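## Task

Take the tube that is on the shelved bench by the window and seat it fully down in one of the holes of the tube rack on the shelved bench by the door. The attempt fails if the tube ever touches the floor, or if the tube ends up fallen over or leaning.

## Robot and tools

ROBOT. TidyBot++: a wheeled base (0.54 m long, 0.50 m wide, 0.38 m tall) on four powered casters, carrying a single seven-joint arm with a two-finger gripper. The shoulder sits 0.12 m ahead of the base centre, 0.68 m above the floor. Arm segments: upper arm 0.42 m, forearm 0.31 m, hand 0.31 m. Each scene begins with the arm folded and the hand pointing down. Cameras: base_camera (on the base, pinhole, 644x364) and wrist_camera (fisheye, 644x476, looks along the hand).

FRAMES. Base frame: origin on the floor below the base centre, x forward, y left, z up, in metres. hand_pose is the point between the finger pads, in this frame; the hand's own z axis runs out along the fingers and the fingers close along its y axis. The odometry frame is where the base frame was at scene start; base_odometry (x, y in m, heading in rad, left positive, -3.142 to 3.142) only counts wheel rotation, so slip shows as travel and drift of a few cm builds up. base_tilt is in degrees, positive when leaning forward or right.

move. One action per call; arguments:
- base: relative offsets from where the base stands when the command begins, along its axes then. translate_m (m, forward positive, -2 to 2), strafe_m (m, left positive, -2 to 2), rotate_rad (rad, counter-clockwise from above positive, -6.3 to 6.3). Any subset may be combined; a base move is cut off after 14 s (time_out).
- joints: absolute angle targets by name: joint_1_rad (any angle; positive = clockwise seen from above, opposite to heading), joint_2_rad (-2.249 to 2.249; 0 = upper arm vertical, positive leans forward), joint_3_rad (any), joint_4_rad (-2.579 to 2.579; elbow, 0 straight), joint_5_rad (any), joint_6_rad (-2.099 to 2.099; wrist), joint_7_rad (any; with hand down, positive turns it counter-clockwise from above, at 1.57 the fingers open left/right), gripper_pos (0 open to 1 closed; pad gap about 85 x (1 - gripper_pos) mm). Unbounded joints go the short way, so step less than half a turn.
- target: an absolute hand pose, one list of seven numbers [x, y, z, qw, qx, qy, qz], metres in the base frame, as hand_pose prints it. With target, joints may only hold gripper_pos.
- speeds: top-speed caps for this action: translate_m or strafe_m 0.05 to 0.5 m/s (name only one when both are used), rotate_rad 0.1 to 1.57 rad/s, gripper_pos 0.234 to 0.993 per s.
- cameras: list from base_camera, wrist_camera, all; [] for none. blocking: true (default) returns at rest; false returns in about 0.5 s while motion continues.
An empty move just reports state.

Other tools: wait(seconds 0 to 10); stop (brakes all motion, reports stopped); zoom_image(camera, region [x0, y0, x1, y1] in pixels, at most 504 x 504); read_manual (licence texts only); finished_scene(scene 1 or 2), which ends the scene irreversibly; the tube must stay seated afterwards.

RESULTS. "move" reads done or the worst status. base_status, joint_status and hand_status give done, moving, off_target, stopped, not_followed, contact_stop, time_out, torque_fault or limit_stop_at_motor_heat. hand_status done means within 10 mm and 2 degrees; off_target (usually within 3 cm) is normal. hand_target is where the joint targets would place the hand. joint_positions are readings; motor_effort is percent of maximum with the last action's peak in brackets. "pictures" gives the image order; "earlier move" shows a non-blocking move's progress; on_its_own lists uncommanded behaviour. Warnings: "joint command not followed" with "cause:" (self-collision check), "pose unreachable", "ARM HIT", MOTOR HOT, OVER-TEMPERATURE FAULT. A refused call, or an uncommanded stop, torque fault or contact_stop, cancels the remaining calls in that reply.

TIPS. To fix a hand position, add (wanted - hand_pose) to the last target's x, y, z. To hold still while loaded, resend hand_target, not hand_pose. A load makes the arm sag; never command a joint to its current reading while holding something. A hand pointing down reaches at most about 0.94 m high, and only near the base. When a held tube lands, hand_pose stops descending while commands keep going lower; effort changes only slightly at first. Poses low and close in front of the base can drive the arm into the base, which has no collision check.

AVOID. Dropping the tube or releasing it while it moves; letting it touch the floor; squeezing hard on a tube still resting on something (close only about 0.01 past first contact for a light grip); slamming or pushing hard into furniture; driving the base while the arm is snagged high up, which can tip the robot; swinging an outstretched arm sideways; unreachable targets that heat motors and time out.

Each tool is called after "Call:" as name(argument=value, ...), one argument or row to a line, values as JSON.

## Session

Call:
move(
  joints={"joint_6_rad": 0.7},
)

Scene clock: 2.13 s.
move: done
base_odometry: x=+0.000 y=+0.000 heading=+0.000
base_tilt: forward=+0.5 right=+0.2
base_status: not commanded
joint_positions: joint_1_rad=-0.031 joint_2_rad=-0.369 joint_3_rad=+3.093 joint_4_rad=-2.547 joint_5_rad=-0.034 joint_6_rad=+0.627 joint_7_rad=+1.547 gripper_pos=+0.000
joint_status: all done
motor_effort: joint_1_rad=+0(1) joint_2_rad=-5(5) joint_3_rad=+0(0) joint_4_rad=+17(17) joint_5_rad=+0(1) joint_6_rad=+9(10) joint_7_rad=+0(1)
hand_pose: x=+0.5350 y=+0.0307 z=+0.9009 quat_wxyz=(-0.032, +0.700, +0.008, +0.713) (m; base frame)
hand_target: x=+0.5340 y=+0.0305 z=+0.9248 quat_wxyz=(-0.033, +0.673, +0.007, +0.739) (m; base frame)
hand_status: not commanded
pictures: base_camera, wrist_camera

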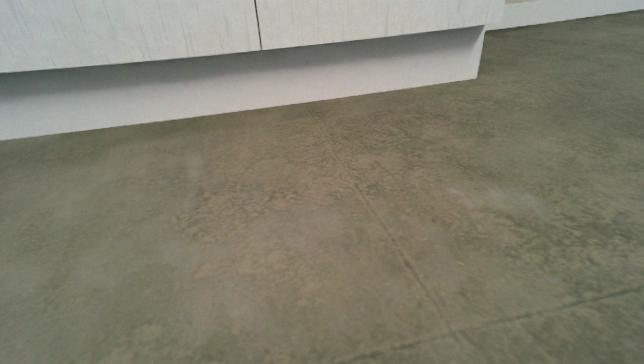

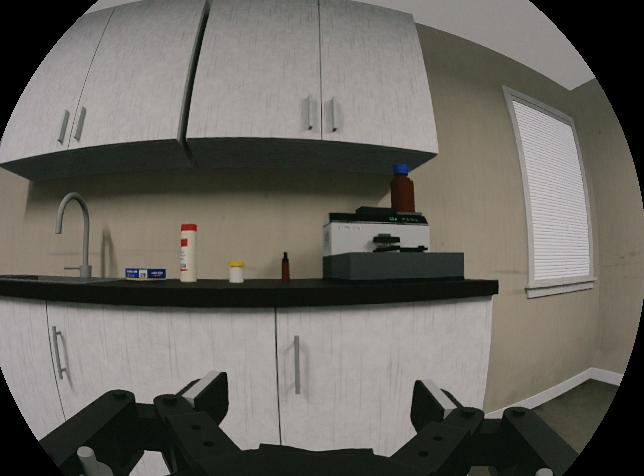

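Call:
move(
  base={"rotate_rad": -1.3},
  cameras=["wrist_camera"],
)

Call:
move(
  base={"rotate_rad": -1.4},
  cameras=["wrist_camera"],
)

Call:
move(
  base={"rotate_rad": -1.5},
  cameras=["wrist_camera"],
)

Scene clock: 10.37 s.
move: done
base_odometry: x=+0.000 y=+0.000 heading=-1.299
base_tilt: forward=+0.4 right=+0.1
base_status: done
joint_positions: joint_1_rad=-0.031 joint_2_rad=-0.369 joint_3_rad=+3.094 joint_4_rad=-2.547 joint_5_rad=-0.034 joint_6_rad=+0.627 joint_7_rad=+1.547 gripper_pos=+0.000
joint_status: not commanded
motor_effort: joint_1_rad=+0(1) joint_2_rad=-4(5) joint_3_rad=+0(1) joint_4_rad=+17(17) joint_5_rad=+0(1) joint_6_rad=+9(10) joint_7_rad=+0(1)
hand_pose: x=+0.5350 y=+0.0301 z=+0.9010 quat_wxyz=(-0.032, +0.700, +0.007, +0.714) (m; base frame)
hand_target: x=+0.5340 y=+0.0305 z=+0.9248 quat_wxyz=(-0.033, +0.673, +0.007, +0.739) (m; base frame)
hand_status: not commanded
pictures: wrist_camera

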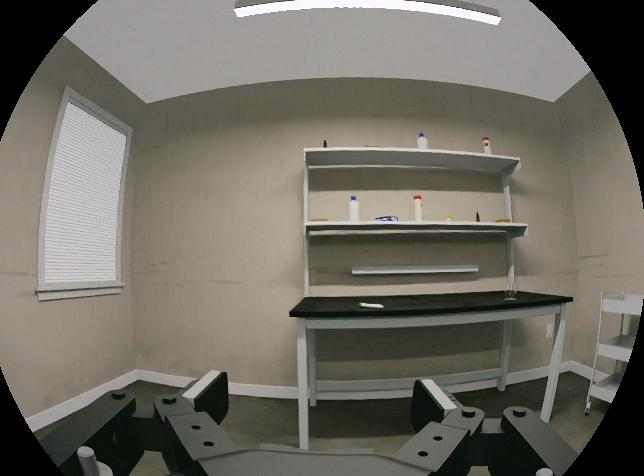

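Scene clock: 12.53 s.
move: done
base_odometry: x=+0.000 y=+0.000 heading=-2.699
base_tilt: forward=+0.4 right=+0.2
base_status: done
joint_positions: joint_1_rad=-0.031 joint_2_rad=-0.369 joint_3_rad=+3.095 joint_4_rad=-2.547 joint_5_rad=-0.034 joint_6_rad=+0.627 joint_7_rad=+1.547 gripper_pos=+0.000
joint_status: not commanded
motor_effort: joint_1_rad=+0(1) joint_2_rad=-4(5) joint_3_rad=+0(1) joint_4_rad=+17(17) joint_5_rad=+0(1) joint_6_rad=+9(10) joint_7_rad=+0(1)
hand_pose: x=+0.5351 y=+0.0298 z=+0.9010 quat_wxyz=(-0.032, +0.700, +0.007, +0.714) (m; base frame)
hand_target: x=+0.5340 y=+0.0305 z=+0.9248 quat_wxyz=(-0.033, +0.673, +0.007, +0.739) (m; base frame)
hand_status: not commanded
pictures: wrist_camera

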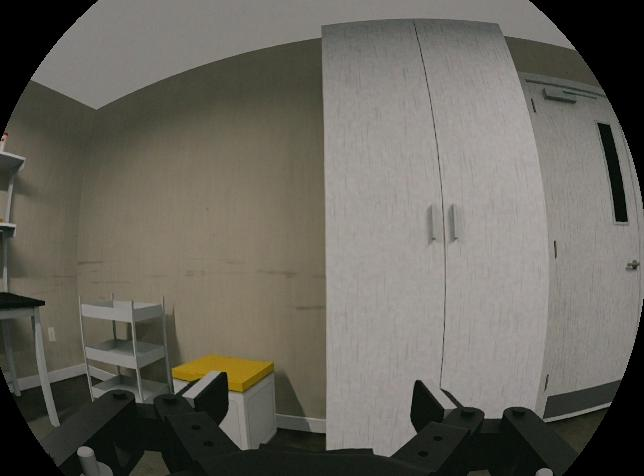

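Scene clock: 14.77 s.
move: done
base_odometry: x=+0.000 y=+0.000 heading=+2.085
base_tilt: forward=+0.4 right=+0.1
base_status: done
joint_positions: joint_1_rad=-0.031 joint_2_rad=-0.369 joint_3_rad=+3.095 joint_4_rad=-2.547 joint_5_rad=-0.034 joint_6_rad=+0.627 joint_7_rad=+1.547 gripper_pos=+0.000
joint_status: not commanded
motor_effort: joint_1_rad=+0(2) joint_2_rad=-4(5) joint_3_rad=+0(2) joint_4_rad=+17(17) joint_5_rad=+0(1) joint_6_rad=+9(10) joint_7_rad=+0(1)
hand_pose: x=+0.5351 y=+0.0297 z=+0.9010 quat_wxyz=(-0.032, +0.700, +0.007, +0.714) (m; base frame)
hand_target: x=+0.5340 y=+0.0305 z=+0.9248 quat_wxyz=(-0.033, +0.673, +0.007, +0.739) (m; base frame)
hand_status: not commanded
pictures: wrist_camera

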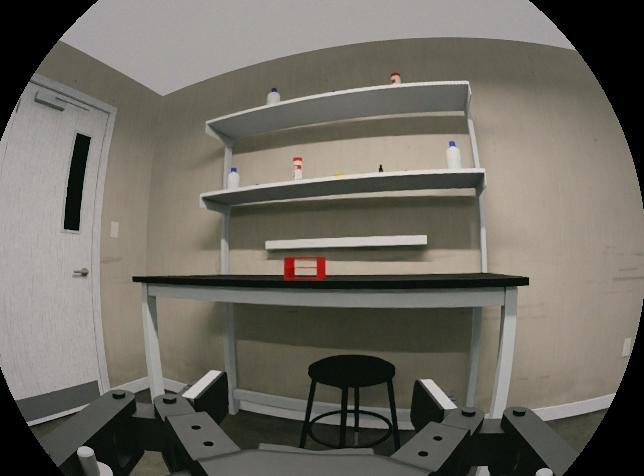

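Call:
move(
  base={"rotate_rad": 3.02},
  cameras=["wrist_camera","base_camera"],
)

Call:
zoom_image(
  camera="wrist_camera",
  region=[280, 240, 600, 400],
)

Scene clock: 41.30 s.
move: done
base_odometry: x=+0.000 y=+0.000 heading=-1.179
base_tilt: forward=+0.4 right=+0.2
base_status: done
joint_positions: joint_1_rad=-0.031 joint_2_rad=-0.369 joint_3_rad=+3.095 joint_4_rad=-2.547 joint_5_rad=-0.034 joint_6_rad=+0.627 joint_7_rad=+1.547 gripper_pos=+0.000
joint_status: not commanded
motor_effort: joint_1_rad=+0(1) joint_2_rad=-4(6) joint_3_rad=+0(1) joint_4_rad=+17(17) joint_5_rad=+0(1) joint_6_rad=+9(10) joint_7_rad=+0(1)
hand_pose: x=+0.5351 y=+0.0296 z=+0.9010 quat_wxyz=(-0.032, +0.700, +0.007, +0.714) (m; base frame)
hand_target: x=+0.5340 y=+0.0305 z=+0.9248 quat_wxyz=(-0.033, +0.673, +0.007, +0.739) (m; base frame)
hand_status: not commanded
pictures: base_camera, wrist_camera

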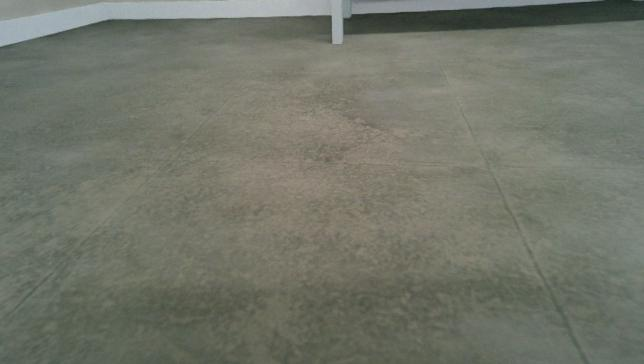

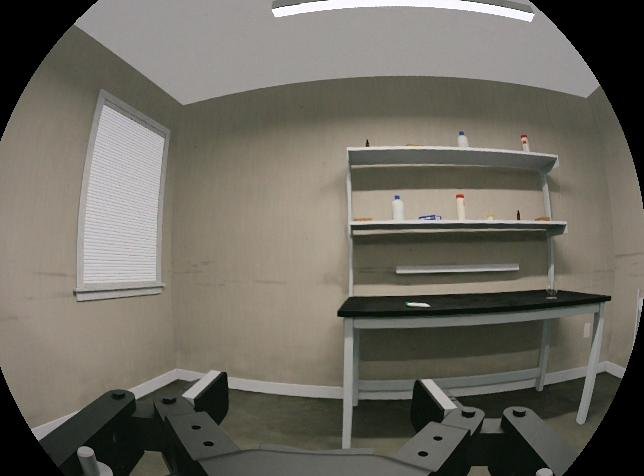

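Scaled by 1.575.

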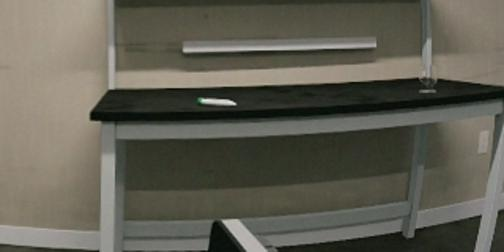

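Call:
move(
  base={"translate_m": 1.25, "strafe_m": -0.55},
  joints={"joint_6_rad": 0.2, "joint_1_rad": 0, "joint_3_rad": 3.14, "joint_5_rad": 0, "joint_7_rad": 1.57},
)

Call:
zoom_image(
  camera="wrist_camera",
  region=[200, 160, 450, 320],
)

Scene clock: 56.57 s.
move: done
base_odometry: x=-0.030 y=-1.366 heading=-1.178
base_tilt: forward=+0.4 right=+0.2
base_status: done
joint_positions: joint_1_rad=-0.025 joint_2_rad=-0.371 joint_3_rad=+3.131 joint_4_rad=-2.548 joint_5_rad=-0.033 joint_6_rad=+0.256 joint_7_rad=+1.547 gripper_pos=+0.000
joint_status: all done
motor_effort: joint_1_rad=+0(1) joint_2_rad=-4(5) joint_3_rad=+0(2) joint_4_rad=+16(19) joint_5_rad=+0(1) joint_6_rad=+9(12) joint_7_rad=+0(1)
hand_pose: x=+0.5168 y=+0.0134 z=+0.7881 quat_wxyz=(-0.021, +0.819, -0.010, +0.573) (m; base frame)
hand_target: x=+0.5119 y=+0.0020 z=+0.7729 quat_wxyz=(+0.000, +0.835, +0.000, +0.551) (m; base frame)
hand_status: not commanded
pictures: base_camera, wrist_camera

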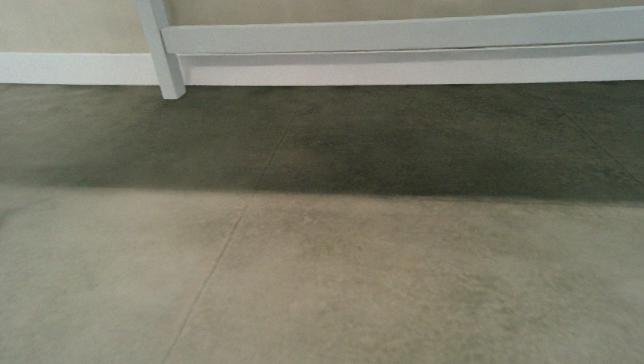

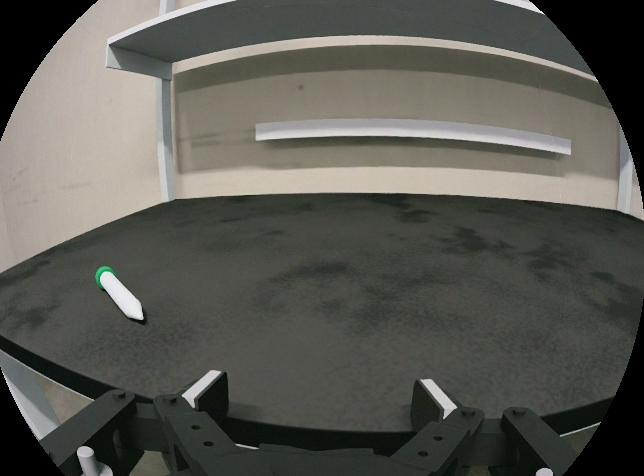

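Scaled by 2.016.

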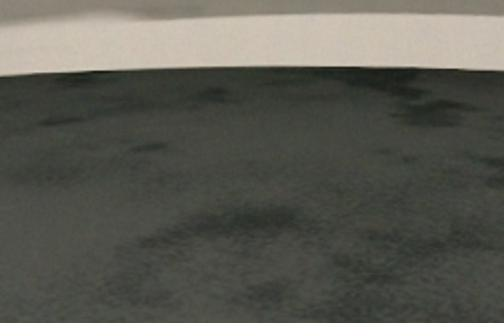

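Call:
move(
  base={"translate_m": 0.06, "strafe_m": 0.2},
  target=[0.52, 0.0, 0.90, 0, 1, 0, 0],
)

Scene clock: 90.87 s.
move: off_target
base_odometry: x=+0.178 y=-1.345 heading=-1.178
base_tilt: forward=+0.4 right=+0.1
base_status: done
joint_positions: joint_1_rad=-0.025 joint_2_rad=+0.235 joint_3_rad=+3.168 joint_4_rad=-0.926 joint_5_rad=-0.033 joint_6_rad=-1.908 joint_7_rad=+1.547 gripper_pos=+0.000
joint_status: not commanded
motor_effort: joint_1_rad=+0(1) joint_2_rad=-21(21) joint_3_rad=+0(1) joint_4_rad=+14(18) joint_5_rad=+0(1) joint_6_rad=+1(10) joint_7_rad=+0(1)
hand_pose: x=+0.5280 y=+0.0125 z=+0.9060 quat_wxyz=(-0.013, +0.999, -0.006, +0.036) (m; base frame)
hand_target: x=+0.5200 y=+0.0000 z=+0.9000 quat_wxyz=(+0.000, +1.000, +0.000, +0.000) (m; base frame)
hand_status: off_target (0.016 m and 4.5 deg from the pose sent, 0.113 m and 70.0 deg at the start)
pictures: base_camera, wrist_camera

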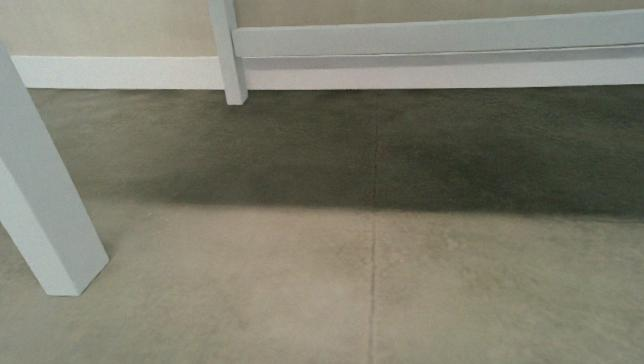

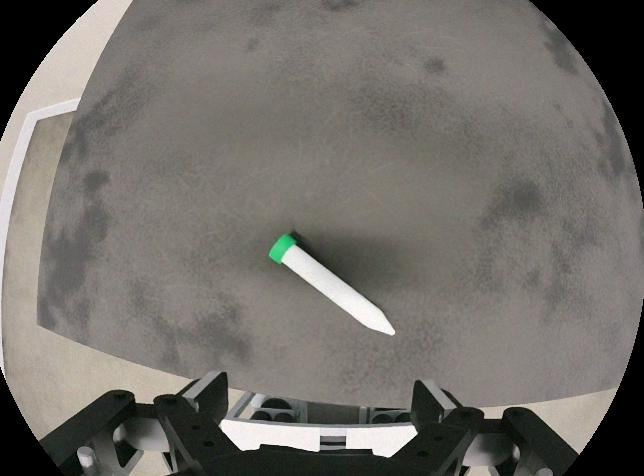

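Call:
move(
  target=[0.576, 0.01, 0.84, 0, 0.8996, 0.4368, 0],
  cameras=["wrist_camera"],
)

Scene clock: 116.63 s.
move: off_target
base_odometry: x=+0.178 y=-1.345 heading=-1.178
base_tilt: forward=+0.4 right=+0.1
base_status: not commanded
joint_positions: joint_1_rad=+0.012 joint_2_rad=+0.348 joint_3_rad=+3.042 joint_4_rad=-0.938 joint_5_rad=-0.003 joint_6_rad=-1.875 joint_7_rad=+2.363 gripper_pos=+0.000
joint_status: not commanded
motor_effort: joint_1_rad=+0(1) joint_2_rad=-24(26) joint_3_rad=-2(2) joint_4_rad=+14(15) joint_5_rad=-1(1) joint_6_rad=+0(1) joint_7_rad=+0(1)
hand_pose: x=+0.5555 y=+0.0320 z=+0.8552 quat_wxyz=(-0.020, +0.906, +0.424, -0.002) (m; base frame)
hand_target: x=+0.5760 y=+0.0100 z=+0.8400 quat_wxyz=(+0.000, +0.900, +0.437, +0.000) (m; base frame)
hand_status: off_target (0.034 m and 2.9 deg from the pose sent, 0.082 m and 52.6 deg at the start)
pictures: wrist_camera

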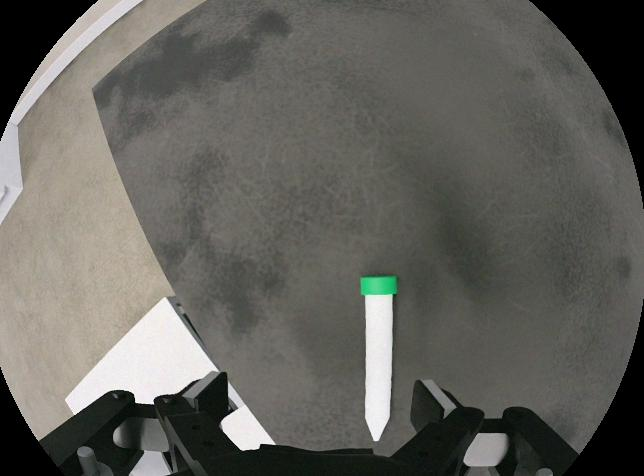

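Call:
move(
  target=[0.613, -0.010, 0.812, 0, 0.8996, 0.4368, 0],
  cameras=["wrist_camera"],
)

Scene clock: 130.43 s.
move: off_target
base_odometry: x=+0.178 y=-1.345 heading=-1.178
base_tilt: forward=+0.5 right=+0.2
base_status: not commanded
joint_positions: joint_1_rad=+0.052 joint_2_rad=+0.441 joint_3_rad=+3.041 joint_4_rad=-0.925 joint_5_rad=+0.007 joint_6_rad=-1.840 joint_7_rad=+2.403 gripper_pos=+0.000
joint_status: not commanded
motor_effort: joint_1_rad=-1(1) joint_2_rad=-27(30) joint_3_rad=-2(2) joint_4_rad=+14(15) joint_5_rad=+0(1) joint_6_rad=+0(1) joint_7_rad=+0(0)
hand_pose: x=+0.5849 y=+0.0117 z=+0.8168 quat_wxyz=(-0.029, +0.906, +0.422, -0.022) (m; base frame)
hand_target: x=+0.6130 y=-0.0100 z=+0.8120 quat_wxyz=(+0.000, +0.900, +0.437, +0.000) (m; base frame)
hand_status: off_target (0.036 m and 4.5 deg from the pose sent, 0.083 m and 2.9 deg at the start)
pictures: wrist_camera

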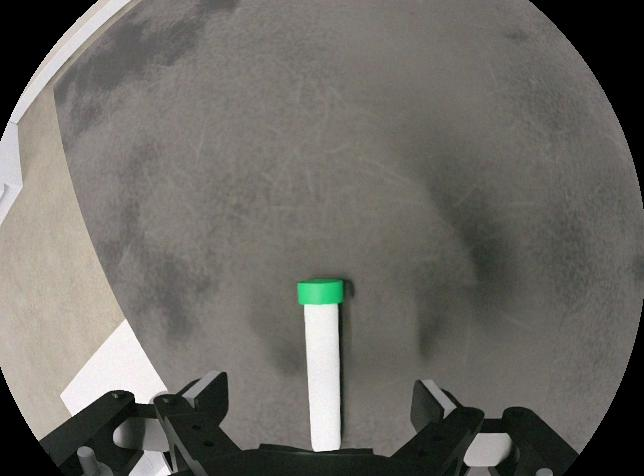

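Call:
move(
  target=[0.616, -0.001, 0.78, 0.02, 0.8996, 0.4368, 0.018],
  cameras=["wrist_camera"],
)

Scene clock: 145.57 s.
move: off_target
base_odometry: x=+0.178 y=-1.345 heading=-1.178
base_tilt: forward=+0.4 right=+0.2
base_status: not commanded
joint_positions: joint_1_rad=+0.052 joint_2_rad=+0.432 joint_3_rad=+3.041 joint_4_rad=-1.066 joint_5_rad=+0.021 joint_6_rad=-1.667 joint_7_rad=+2.404 gripper_pos=+0.000
joint_status: not commanded
motor_effort: joint_1_rad=+0(1) joint_2_rad=-25(29) joint_3_rad=-1(2) joint_4_rad=+14(15) joint_5_rad=-1(1) joint_6_rad=+0(1) joint_7_rad=+1(1)
hand_pose: x=+0.6002 y=+0.0100 z=+0.7769 quat_wxyz=(-0.014, +0.907, +0.422, -0.006) (m; base frame)
hand_target: x=+0.6160 y=-0.0010 z=+0.7800 quat_wxyz=(+0.020, +0.899, +0.437, +0.018) (m; base frame)
hand_status: off_target (0.020 m and 5.1 deg from the pose sent, 0.050 m and 7.5 deg at the start)
pictures: wrist_camera

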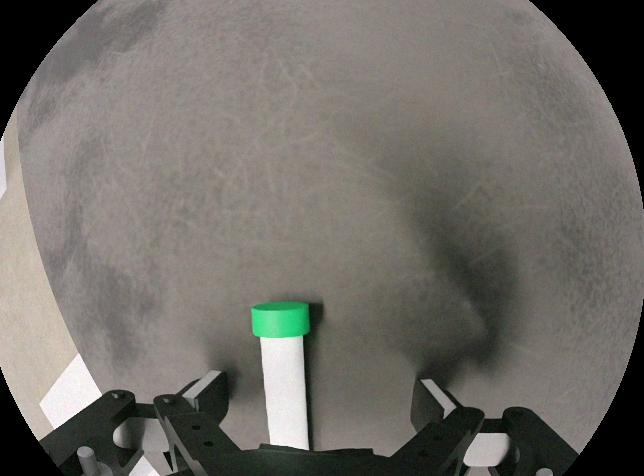

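Call:
move(
  target=[0.604, 0.009, 0.78, 0.02, 0.8996, 0.4368, 0.018],
  cameras=["wrist_camera"],
)

Scene clock: 151.70 s.
move: off_target
base_odometry: x=+0.178 y=-1.345 heading=-1.178
base_tilt: forward=+0.4 right=+0.1
base_status: not commanded
joint_positions: joint_1_rad=+0.052 joint_2_rad=+0.402 joint_3_rad=+3.041 joint_4_rad=-1.113 joint_5_rad=+0.022 joint_6_rad=-1.641 joint_7_rad=+2.404 gripper_pos=+0.000
joint_status: not commanded
motor_effort: joint_1_rad=+0(1) joint_2_rad=-25(27) joint_3_rad=-2(2) joint_4_rad=+13(14) joint_5_rad=-1(1) joint_6_rad=+0(1) joint_7_rad=+0(1)
hand_pose: x=+0.5917 y=+0.0102 z=+0.7763 quat_wxyz=(-0.010, +0.906, +0.423, -0.003) (m; base frame)
hand_target: x=+0.6040 y=+0.0090 z=+0.7800 quat_wxyz=(+0.020, +0.899, +0.437, +0.018) (m; base frame)
hand_status: off_target (0.013 m and 4.6 deg from the pose sent, 0.005 m and 5.1 deg at the start)
pictures: wrist_camera

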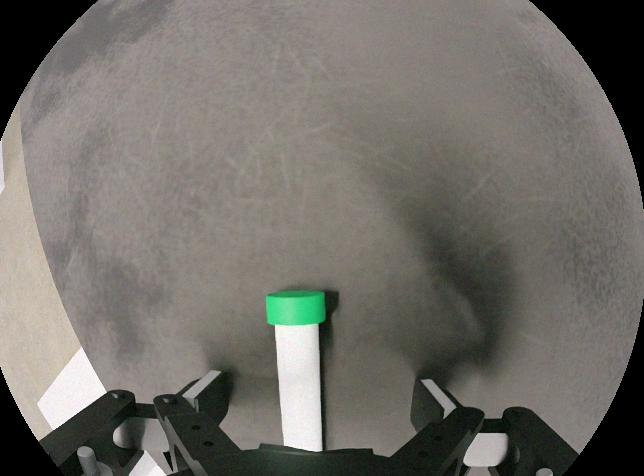

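Call:
move(
  target=[0.600, 0.028, 0.778, 0.02, 0.8996, 0.4368, 0.018],
  cameras=["wrist_camera"],
)

Scene clock: 158.63 s.
move: off_target
base_odometry: x=+0.178 y=-1.345 heading=-1.178
base_tilt: forward=+0.5 right=+0.1
base_status: not commanded
joint_positions: joint_1_rad=+0.029 joint_2_rad=+0.393 joint_3_rad=+3.034 joint_4_rad=-1.128 joint_5_rad=+0.031 joint_6_rad=-1.633 joint_7_rad=+2.397 gripper_pos=+0.000
joint_status: not commanded
motor_effort: joint_1_rad=+0(2) joint_2_rad=-25(25) joint_3_rad=-2(3) joint_4_rad=+13(14) joint_5_rad=-1(2) joint_6_rad=+0(1) joint_7_rad=+0(1)
hand_pose: x=+0.5888 y=+0.0208 z=+0.7760 quat_wxyz=(-0.006, +0.901, +0.433, -0.003) (m; base frame)
hand_target: x=+0.6000 y=+0.0280 z=+0.7780 quat_wxyz=(+0.020, +0.899, +0.437, +0.018) (m; base frame)
hand_status: off_target (0.013 m and 3.9 deg from the pose sent, 0.020 m and 4.6 deg at the start)
pictures: wrist_camera

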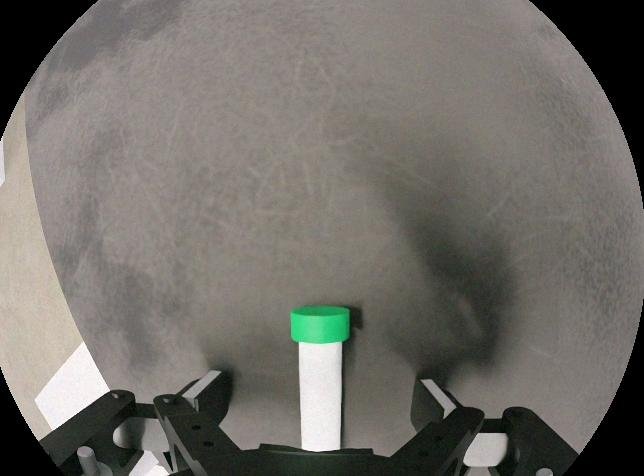

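Call:
move(
  joints={"gripper_pos": 0.74},
  speeds={"gripper_pos": 0.3},
  cameras=["wrist_camera"],
)

Call:
move(
  joints={"gripper_pos": 0.80},
  speeds={"gripper_pos": 0.234},
  cameras=["wrist_camera"],
)

Scene clock: 169.37 s.
move: done
base_odometry: x=+0.178 y=-1.345 heading=-1.178
base_tilt: forward=+0.4 right=+0.0
base_status: not commanded
joint_positions: joint_1_rad=+0.029 joint_2_rad=+0.369 joint_3_rad=+3.034 joint_4_rad=-1.128 joint_5_rad=+0.033 joint_6_rad=-1.627 joint_7_rad=+2.397 gripper_pos=+0.738
joint_status: all done
motor_effort: joint_1_rad=-1(2) joint_2_rad=-20(24) joint_3_rad=-2(2) joint_4_rad=+11(13) joint_5_rad=-2(2) joint_6_rad=+0(2) joint_7_rad=+0(1)
hand_pose: x=+0.5882 y=+0.0205 z=+0.7876 quat_wxyz=(+0.001, +0.901, +0.433, +0.010) (m; base frame)
hand_target: x=+0.6000 y=+0.0280 z=+0.7780 quat_wxyz=(+0.020, +0.899, +0.437, +0.018) (m; base frame)
hand_status: not commanded
pictures: wrist_camera

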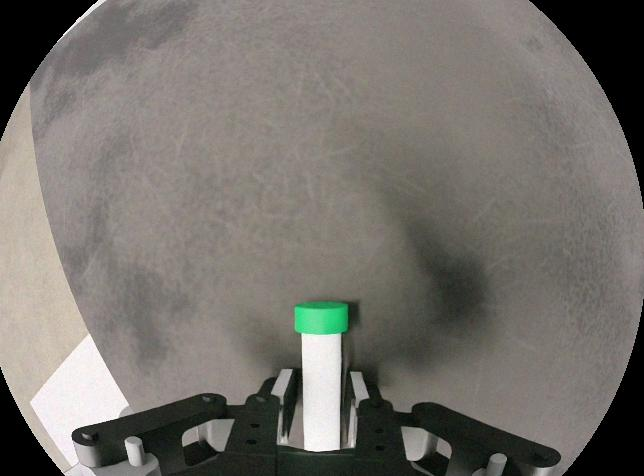

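Scene clock: 169.93 s.
move: done
base_odometry: x=+0.178 y=-1.345 heading=-1.178
base_tilt: forward=+0.4 right=+0.2
base_status: not commanded
joint_positions: joint_1_rad=+0.029 joint_2_rad=+0.368 joint_3_rad=+3.034 joint_4_rad=-1.128 joint_5_rad=+0.033 joint_6_rad=-1.626 joint_7_rad=+2.397 gripper_pos=+0.798
joint_status: all done
motor_effort: joint_1_rad=-1(2) joint_2_rad=-21(21) joint_3_rad=-2(2) joint_4_rad=+11(11) joint_5_rad=-1(2) joint_6_rad=+0(1) joint_7_rad=+0(1)
hand_pose: x=+0.5883 y=+0.0205 z=+0.7879 quat_wxyz=(+0.002, +0.901, +0.433, +0.011) (m; base frame)
hand_target: x=+0.6000 y=+0.0280 z=+0.7780 quat_wxyz=(+0.020, +0.899, +0.437, +0.018) (m; base frame)
hand_status: not commanded
pictures: wrist_camera

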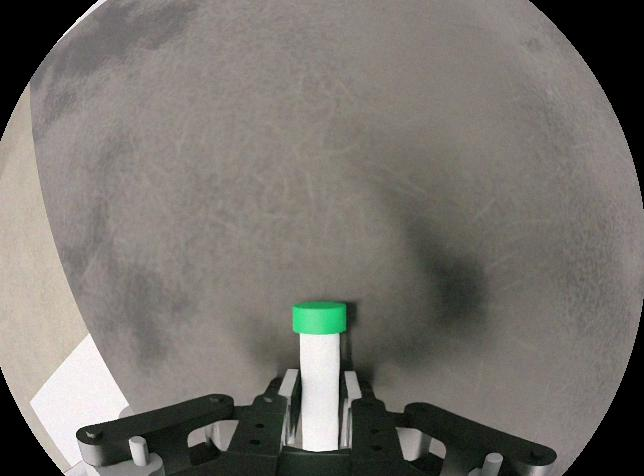

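Call:
move(
  target=[0.600, 0.028, 0.791, 0.02, 0.8996, 0.4368, 0.018],
  cameras=["wrist_camera"],
)

Call:
move(
  joints={"gripper_pos": 0.86},
  speeds={"gripper_pos": 0.234},
  cameras=["wrist_camera"],
)

Scene clock: 179.77 s.
move: off_target
base_odometry: x=+0.178 y=-1.345 heading=-1.178
base_tilt: forward=+0.4 right=+0.1
base_status: not commanded
joint_positions: joint_1_rad=+0.028 joint_2_rad=+0.369 joint_3_rad=+3.034 joint_4_rad=-1.125 joint_5_rad=+0.033 joint_6_rad=-1.626 joint_7_rad=+2.397 gripper_pos=+0.798
joint_status: not commanded
motor_effort: joint_1_rad=+0(1) joint_2_rad=-25(26) joint_3_rad=-1(2) joint_4_rad=+14(15) joint_5_rad=-1(1) joint_6_rad=+0(1) joint_7_rad=+0(1)
hand_pose: x=+0.5891 y=+0.0209 z=+0.7882 quat_wxyz=(+0.002, +0.901, +0.433, +0.012) (m; base frame)
hand_target: x=+0.6000 y=+0.0280 z=+0.7910 quat_wxyz=(+0.020, +0.899, +0.437, +0.018) (m; base frame)
hand_status: off_target (0.013 m and 2.3 deg from the pose sent, 0.014 m and 2.3 deg at the start)
pictures: wrist_camera

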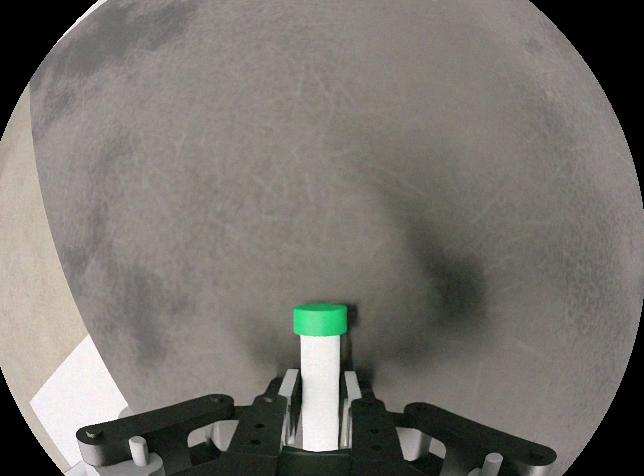

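Scene clock: 180.33 s.
move: done
base_odometry: x=+0.178 y=-1.345 heading=-1.178
base_tilt: forward=+0.4 right=+0.1
base_status: not commanded
joint_positions: joint_1_rad=+0.028 joint_2_rad=+0.369 joint_3_rad=+3.034 joint_4_rad=-1.125 joint_5_rad=+0.033 joint_6_rad=-1.626 joint_7_rad=+2.397 gripper_pos=+0.834
joint_status: all done
motor_effort: joint_1_rad=-1(1) joint_2_rad=-23(25) joint_3_rad=-1(2) joint_4_rad=+13(14) joint_5_rad=+0(0) joint_6_rad=+1(2) joint_7_rad=+0(1)
hand_pose: x=+0.5892 y=+0.0210 z=+0.7883 quat_wxyz=(+0.002, +0.901, +0.433, +0.012) (m; base frame)
hand_target: x=+0.6000 y=+0.0280 z=+0.7910 quat_wxyz=(+0.020, +0.899, +0.437, +0.018) (m; base frame)
hand_status: not commanded
pictures: wrist_camera

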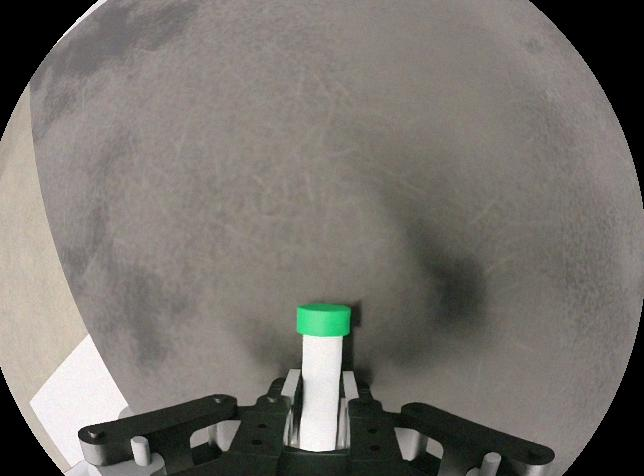

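Call:
move(
  target=[0.600, 0.028, 0.86, 0.02, 0.8996, 0.4368, 0.018],
  cameras=["wrist_camera"],
)

Scene clock: 187.87 s.
move: off_target
base_odometry: x=+0.178 y=-1.345 heading=-1.178
base_tilt: forward=+0.4 right=+0.2
base_status: not commanded
joint_positions: joint_1_rad=+0.009 joint_2_rad=+0.384 joint_3_rad=+3.034 joint_4_rad=-0.842 joint_5_rad=+0.033 joint_6_rad=-1.795 joint_7_rad=+2.397 gripper_pos=+0.836
joint_status: not commanded
motor_effort: joint_1_rad=+0(1) joint_2_rad=-26(28) joint_3_rad=-1(2) joint_4_rad=+14(16) joint_5_rad=+0(1) joint_6_rad=+1(2) joint_7_rad=+0(1)
hand_pose: x=+0.6077 y=+0.0280 z=+0.8705 quat_wxyz=(+0.018, +0.898, +0.436, +0.059) (m; base frame)
hand_target: x=+0.6000 y=+0.0280 z=+0.8600 quat_wxyz=(+0.020, +0.899, +0.437, +0.018) (m; base frame)
hand_status: off_target (0.013 m and 4.7 deg from the pose sent, 0.073 m and 2.2 deg at the start)
pictures: wrist_camera

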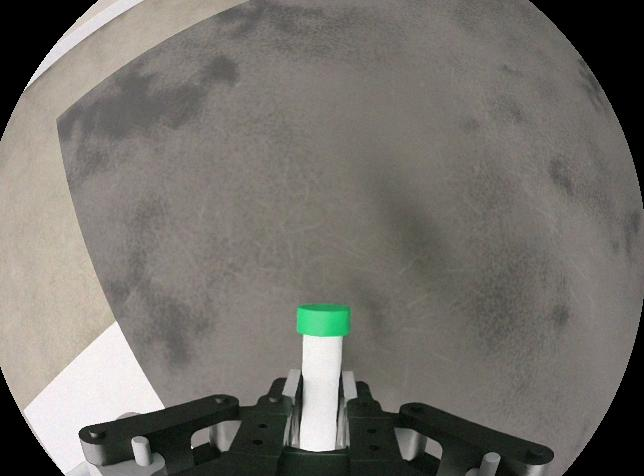

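Call:
move(
  base={"translate_m": -0.6},
  cameras=[],
)

Call:
move(
  base={"translate_m": -1.5, "strafe_m": -0.2},
  joints={"joint_1_rad": 0, "joint_2_rad": -0.37, "joint_3_rad": 3.14, "joint_4_rad": -2.52, "joint_5_rad": 0, "joint_6_rad": 0.62, "joint_7_rad": 1.57},
)

Call:
move(
  base={"rotate_rad": 3.14159},
)

Scene clock: 218.43 s.
move: done
base_odometry: x=-0.052 y=-0.790 heading=-1.178
base_tilt: forward=+0.4 right=+0.1
base_status: done
joint_positions: joint_1_rad=+0.007 joint_2_rad=+0.396 joint_3_rad=+3.034 joint_4_rad=-0.840 joint_5_rad=+0.033 joint_6_rad=-1.802 joint_7_rad=+2.397 gripper_pos=+0.836
joint_status: not commanded
motor_effort: joint_1_rad=+0(1) joint_2_rad=-27(29) joint_3_rad=-1(2) joint_4_rad=+14(15) joint_5_rad=-1(1) joint_6_rad=+1(3) joint_7_rad=+0(1)
hand_pose: x=+0.6081 y=+0.0288 z=+0.8647 quat_wxyz=(+0.015, +0.898, +0.438, +0.051) (m; base frame)
hand_target: x=+0.6000 y=+0.0280 z=+0.8600 quat_wxyz=(+0.020, +0.899, +0.437, +0.018) (m; base frame)
hand_status: not commanded
pictures: none
No camera images: "cameras" was empty.

Scene clock: 222.40 s.
move: done
base_odometry: x=-0.810 y=+0.520 heading=-1.179
base_tilt: forward=+0.3 right=+0.1
base_status: done
joint_positions: joint_1_rad=+0.007 joint_2_rad=-0.363 joint_3_rad=+3.128 joint_4_rad=-2.511 joint_5_rad=+0.033 joint_6_rad=+0.544 joint_7_rad=+1.631 gripper_pos=+0.836
joint_status: all done
motor_effort: joint_1_rad=+0(1) joint_2_rad=-5(29) joint_3_rad=+0(2) joint_4_rad=+17(19) joint_5_rad=-1(2) joint_6_rad=+10(10) joint_7_rad=+0(1)
hand_pose: x=+0.5439 y=+0.0103 z=+0.8933 quat_wxyz=(+0.024, +0.718, +0.042, +0.695) (m; base frame)
hand_target: x=+0.5409 y=+0.0021 z=+0.9147 quat_wxyz=(-0.001, +0.693, +0.000, +0.721) (m; base frame)
hand_status: not commanded
pictures: base_camera, wrist_camera

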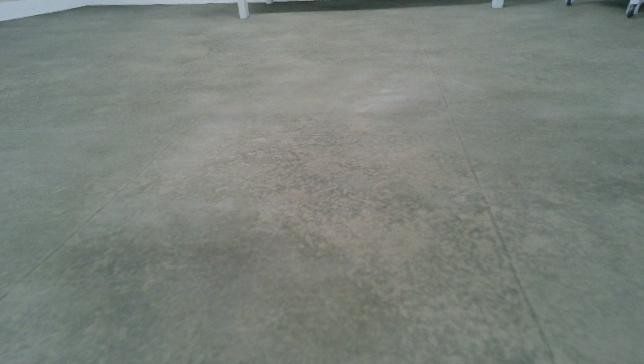

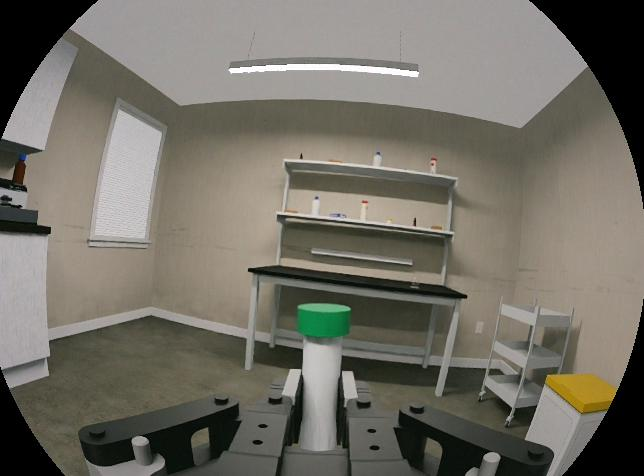

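Scene clock: 225.70 s.
move: done
base_odometry: x=-0.810 y=+0.520 heading=+1.963
base_tilt: forward=+0.4 right=+0.2
base_status: done
joint_positions: joint_1_rad=+0.007 joint_2_rad=-0.363 joint_3_rad=+3.134 joint_4_rad=-2.511 joint_5_rad=+0.033 joint_6_rad=+0.545 joint_7_rad=+1.631 gripper_pos=+0.836
joint_status: not commanded
motor_effort: joint_1_rad=+0(1) joint_2_rad=-5(6) joint_3_rad=+0(1) joint_4_rad=+17(17) joint_5_rad=-1(1) joint_6_rad=+9(10) joint_7_rad=+0(1)
hand_pose: x=+0.5440 y=+0.0075 z=+0.8939 quat_wxyz=(+0.025, +0.717, +0.039, +0.695) (m; base frame)
hand_target: x=+0.5409 y=+0.0021 z=+0.9147 quat_wxyz=(-0.001, +0.693, +0.000, +0.721) (m; base frame)
hand_status: not commanded
pictures: base_camera, wrist_camera

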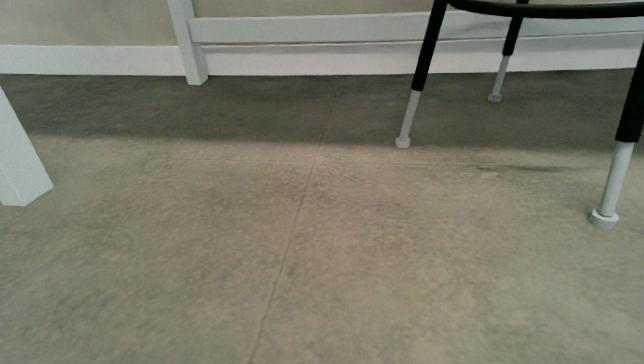

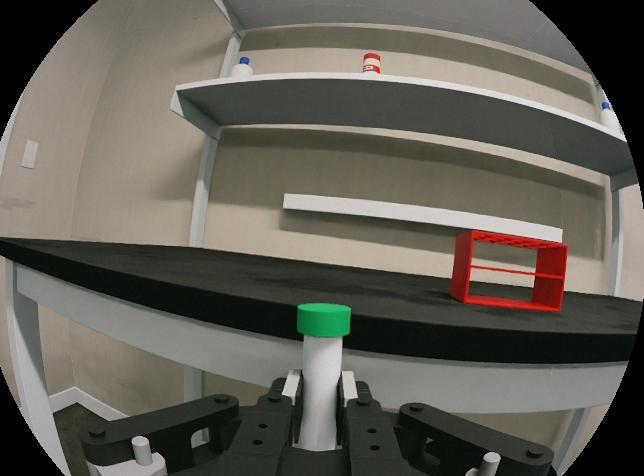

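Call:
move(
  base={"translate_m": 0.08, "strafe_m": -0.27},
  target=[0.54, 0, 1.15, 0, 0.7071, 0, 0.7071],
)

Scene clock: 269.23 s.
move: off_target
base_odometry: x=-0.591 y=+0.697 heading=+1.963
base_tilt: forward=+0.4 right=+0.1
base_status: done
joint_positions: joint_1_rad=+0.004 joint_2_rad=-0.455 joint_3_rad=+3.151 joint_4_rad=-1.772 joint_5_rad=+0.033 joint_6_rad=-0.218 joint_7_rad=+1.629 gripper_pos=+0.836
joint_status: not commanded
motor_effort: joint_1_rad=-1(3) joint_2_rad=-4(7) joint_3_rad=+0(4) joint_4_rad=+19(21) joint_5_rad=+0(2) joint_6_rad=+10(11) joint_7_rad=+0(1)
hand_pose: x=+0.5493 y=-0.0081 z=+1.1503 quat_wxyz=(+0.038, +0.694, +0.023, +0.719) (m; base frame)
hand_target: x=+0.5400 y=+0.0000 z=+1.1500 quat_wxyz=(+0.000, +0.707, +0.000, +0.707) (m; base frame)
hand_status: off_target (0.012 m and 5.5 deg from the pose sent, 0.256 m and 5.6 deg at the start)
pictures: base_camera, wrist_camera

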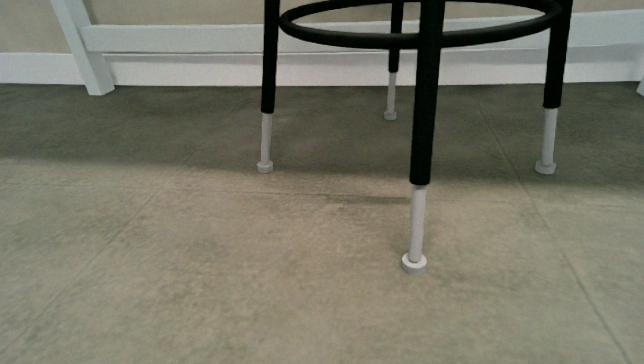

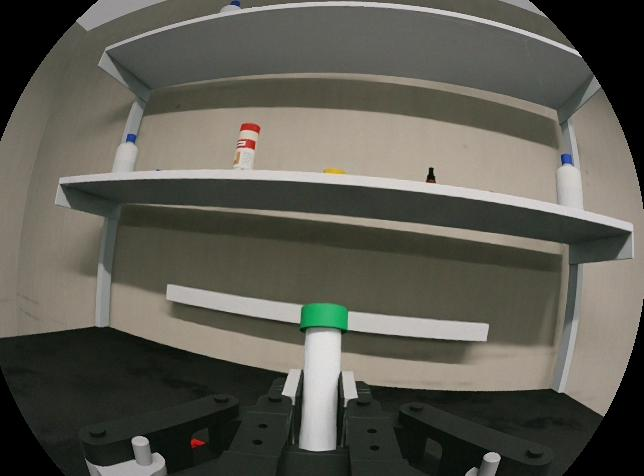

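Call:
move(
  target=[0.54, 0, 1.15, -0.0167, 0.923, -0.0402, 0.3826],
  cameras=["wrist_camera"],
)

Call:
zoom_image(
  camera="wrist_camera",
  region=[140, 160, 500, 400],
)

Scene clock: 294.13 s.
move: off_target
base_odometry: x=-0.591 y=+0.697 heading=+1.963
base_tilt: forward=+0.4 right=+0.1
base_status: not commanded
joint_positions: joint_1_rad=+0.002 joint_2_rad=+0.063 joint_3_rad=+3.180 joint_4_rad=-0.480 joint_5_rad=+0.025 joint_6_rad=-1.734 joint_7_rad=+1.553 gripper_pos=+0.836
joint_status: not commanded
motor_effort: joint_1_rad=-1(1) joint_2_rad=-13(14) joint_3_rad=-1(1) joint_4_rad=+11(20) joint_5_rad=+0(0) joint_6_rad=+7(10) joint_7_rad=+0(1)
hand_pose: x=+0.5445 y=-0.0224 z=+1.1690 quat_wxyz=(+0.016, +0.907, -0.033, +0.419) (m; base frame)
hand_target: x=+0.5400 y=+0.0000 z=+1.1500 quat_wxyz=(-0.017, +0.923, -0.040, +0.383) (m; base frame)
hand_status: off_target (0.030 m and 5.9 deg from the pose sent, 0.012 m and 48.0 deg at the start)
pictures: wrist_camera

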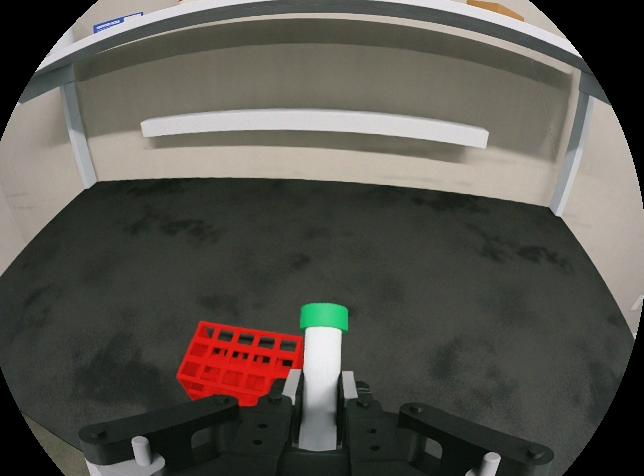

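Scaled by 1.400.

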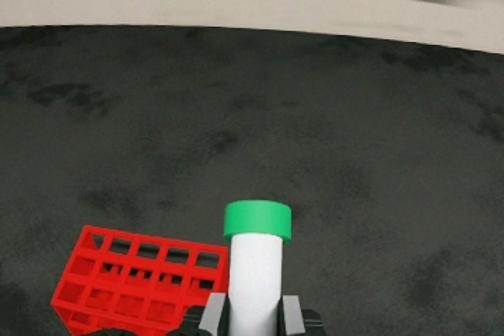

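Call:
move(
  target=[0.59, -0.03, 1.12, -0.0307, 0.7064, -0.0307, 0.7064],
  cameras=[],
)

Scene clock: 333.63 s.
move: off_target
base_odometry: x=-0.591 y=+0.697 heading=+1.963
base_tilt: forward=+0.4 right=+0.2
base_status: not commanded
joint_positions: joint_1_rad=-0.138 joint_2_rad=-0.358 joint_3_rad=+3.318 joint_4_rad=-1.782 joint_5_rad=-0.003 joint_6_rad=-0.226 joint_7_rad=+1.553 gripper_pos=+0.836
joint_status: not commanded
motor_effort: joint_1_rad=+0(1) joint_2_rad=-7(15) joint_3_rad=-2(2) joint_4_rad=+19(20) joint_5_rad=+0(1) joint_6_rad=+9(10) joint_7_rad=+0(1)
hand_pose: x=+0.5962 y=-0.0369 z=+1.0949 quat_wxyz=(-0.021, +0.735, -0.039, +0.676) (m; base frame)
hand_target: x=+0.5900 y=-0.0300 z=+1.1200 quat_wxyz=(-0.031, +0.706, -0.031, +0.706) (m; base frame)
hand_status: off_target (0.027 m and 5.0 deg from the pose sent, 0.067 m and 40.8 deg at the start)
pictures: none
No camera images: "cameras" was empty.

Call:
move(
  target=[0.53, -0.05, 1.13, -0.0167, 0.923, -0.0402, 0.3826],
  cameras=["wrist_camera"],
)

Call:
zoom_image(
  camera="wrist_camera",
  region=[80, 280, 340, 430],
)

Scene clock: 353.37 s.
move: off_target
base_odometry: x=-0.591 y=+0.697 heading=+1.963
base_tilt: forward=+0.5 right=+0.2
base_status: not commanded
joint_positions: joint_1_rad=+0.072 joint_2_rad=-0.024 joint_3_rad=+3.317 joint_4_rad=-0.690 joint_5_rad=-0.144 joint_6_rad=-1.627 joint_7_rad=+1.586 gripper_pos=+0.836
joint_status: not commanded
motor_effort: joint_1_rad=+0(1) joint_2_rad=-11(12) joint_3_rad=+0(2) joint_4_rad=+13(20) joint_5_rad=-1(1) joint_6_rad=+8(10) joint_7_rad=+0(1)
hand_pose: x=+0.5345 y=-0.0596 z=+1.1459 quat_wxyz=(-0.011, +0.907, -0.073, +0.416) (m; base frame)
hand_target: x=+0.5300 y=-0.0500 z=+1.1300 quat_wxyz=(-0.017, +0.923, -0.040, +0.383) (m; base frame)
hand_status: off_target (0.019 m and 5.7 deg from the pose sent, 0.076 m and 40.2 deg at the start)
pictures: wrist_camera

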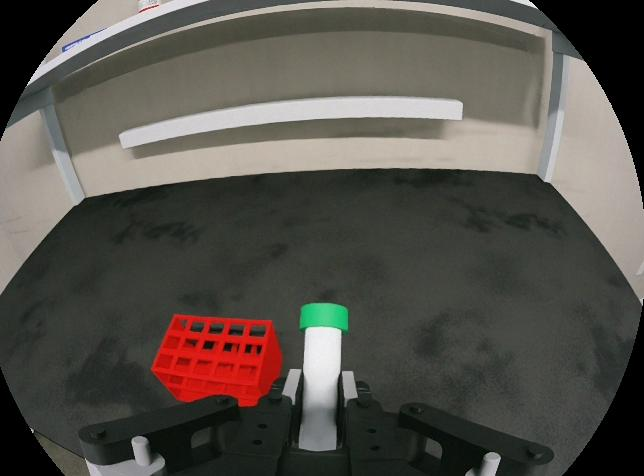

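Scaled by 1.938.

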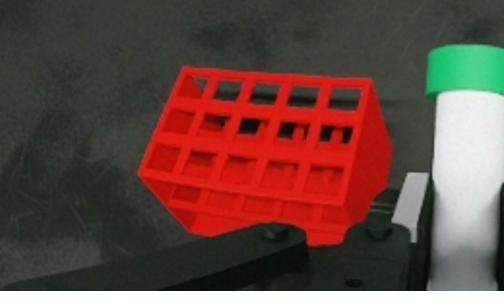

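Call:
move(
  target=[0.615, 0.06, 1.15, 0, 0.69, 0, 0.7238],
  cameras=["wrist_camera"],
)

Scene clock: 389.03 s.
move: off_target
base_odometry: x=-0.591 y=+0.697 heading=+1.963
base_tilt: forward=+0.5 right=+0.2
base_status: not commanded
joint_positions: joint_1_rad=+0.377 joint_2_rad=-0.295 joint_3_rad=+2.730 joint_4_rad=-1.669 joint_5_rad=-0.020 joint_6_rad=-0.207 joint_7_rad=+1.480 gripper_pos=+0.836
joint_status: not commanded
motor_effort: joint_1_rad=+0(1) joint_2_rad=-8(14) joint_3_rad=+2(3) joint_4_rad=+19(20) joint_5_rad=+0(2) joint_6_rad=+9(10) joint_7_rad=+0(1)
hand_pose: x=+0.6213 y=+0.0653 z=+1.1258 quat_wxyz=(-0.005, +0.719, +0.009, +0.695) (m; base frame)
hand_target: x=+0.6150 y=+0.0600 z=+1.1500 quat_wxyz=(+0.000, +0.690, +0.000, +0.724) (m; base frame)
hand_status: off_target (0.026 m and 4.9 deg from the pose sent, 0.144 m and 44.3 deg at the start)
pictures: wrist_camera

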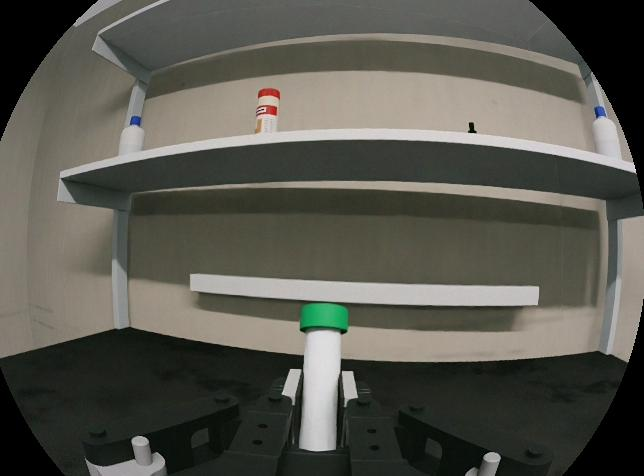

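Call:
move(
  target=[0.622, 0.054, 1.117, 0, 0.676, 0, 0.737],
  cameras=["wrist_camera"],
)

Scene clock: 399.67 s.
move: off_target
base_odometry: x=-0.591 y=+0.697 heading=+1.963
base_tilt: forward=+0.4 right=+0.1
base_status: not commanded
joint_positions: joint_1_rad=+0.391 joint_2_rad=-0.295 joint_3_rad=+2.721 joint_4_rad=-1.814 joint_5_rad=-0.066 joint_6_rad=-0.020 joint_7_rad=+1.501 gripper_pos=+0.836
joint_status: not commanded
motor_effort: joint_1_rad=+0(1) joint_2_rad=-8(8) joint_3_rad=+2(2) joint_4_rad=+19(20) joint_5_rad=+0(0) joint_6_rad=+9(10) joint_7_rad=+0(1)
hand_pose: x=+0.6265 y=+0.0592 z=+1.0941 quat_wxyz=(-0.012, +0.704, +0.000, +0.710) (m; base frame)
hand_target: x=+0.6220 y=+0.0540 z=+1.1170 quat_wxyz=(+0.000, +0.676, +0.000, +0.737) (m; base frame)
hand_status: off_target (0.024 m and 4.7 deg from the pose sent, 0.014 m and 7.0 deg at the start)
pictures: wrist_camera

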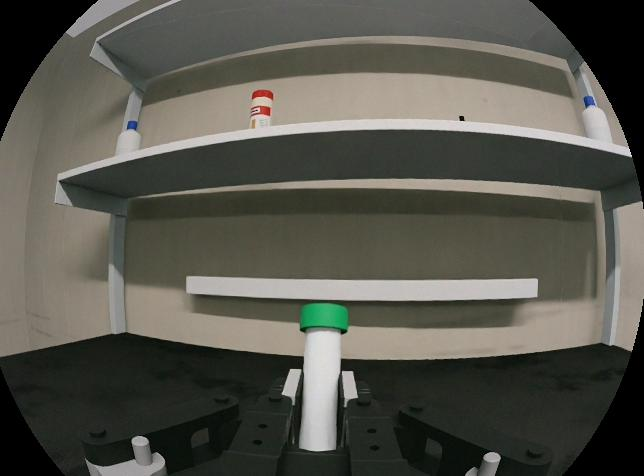

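Call:
move(
  target=[0.622, 0.054, 1.09, 0, 0.676, 0, 0.737],
  cameras=["wrist_camera"],
)

Scene clock: 406.23 s.
move: off_target
base_odometry: x=-0.591 y=+0.697 heading=+1.963
base_tilt: forward=+0.3 right=+0.1
base_status: not commanded
joint_positions: joint_1_rad=+0.391 joint_2_rad=-0.295 joint_3_rad=+2.716 joint_4_rad=-1.900 joint_5_rad=-0.120 joint_6_rad=+0.069 joint_7_rad=+1.547 gripper_pos=+0.836
joint_status: not commanded
motor_effort: joint_1_rad=+0(1) joint_2_rad=-7(8) joint_3_rad=+2(2) joint_4_rad=+19(20) joint_5_rad=+0(1) joint_6_rad=+9(10) joint_7_rad=+0(0)
hand_pose: x=+0.6261 y=+0.0560 z=+1.0680 quat_wxyz=(-0.012, +0.703, -0.004, +0.711) (m; base frame)
hand_target: x=+0.6220 y=+0.0540 z=+1.0900 quat_wxyz=(+0.000, +0.676, +0.000, +0.737) (m; base frame)
hand_status: off_target (0.022 m and 4.6 deg from the pose sent, 0.008 m and 4.7 deg at the start)
pictures: wrist_camera

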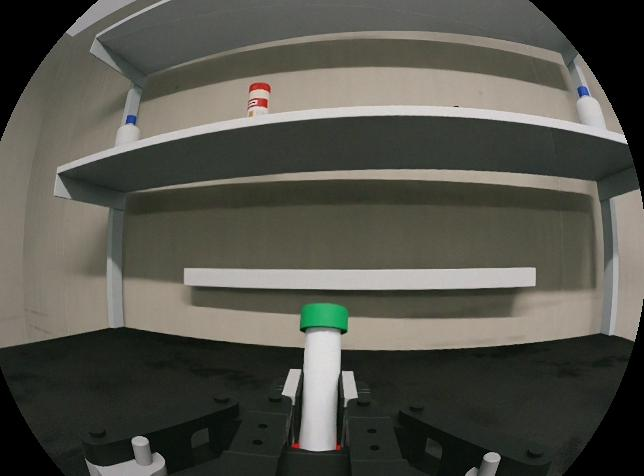

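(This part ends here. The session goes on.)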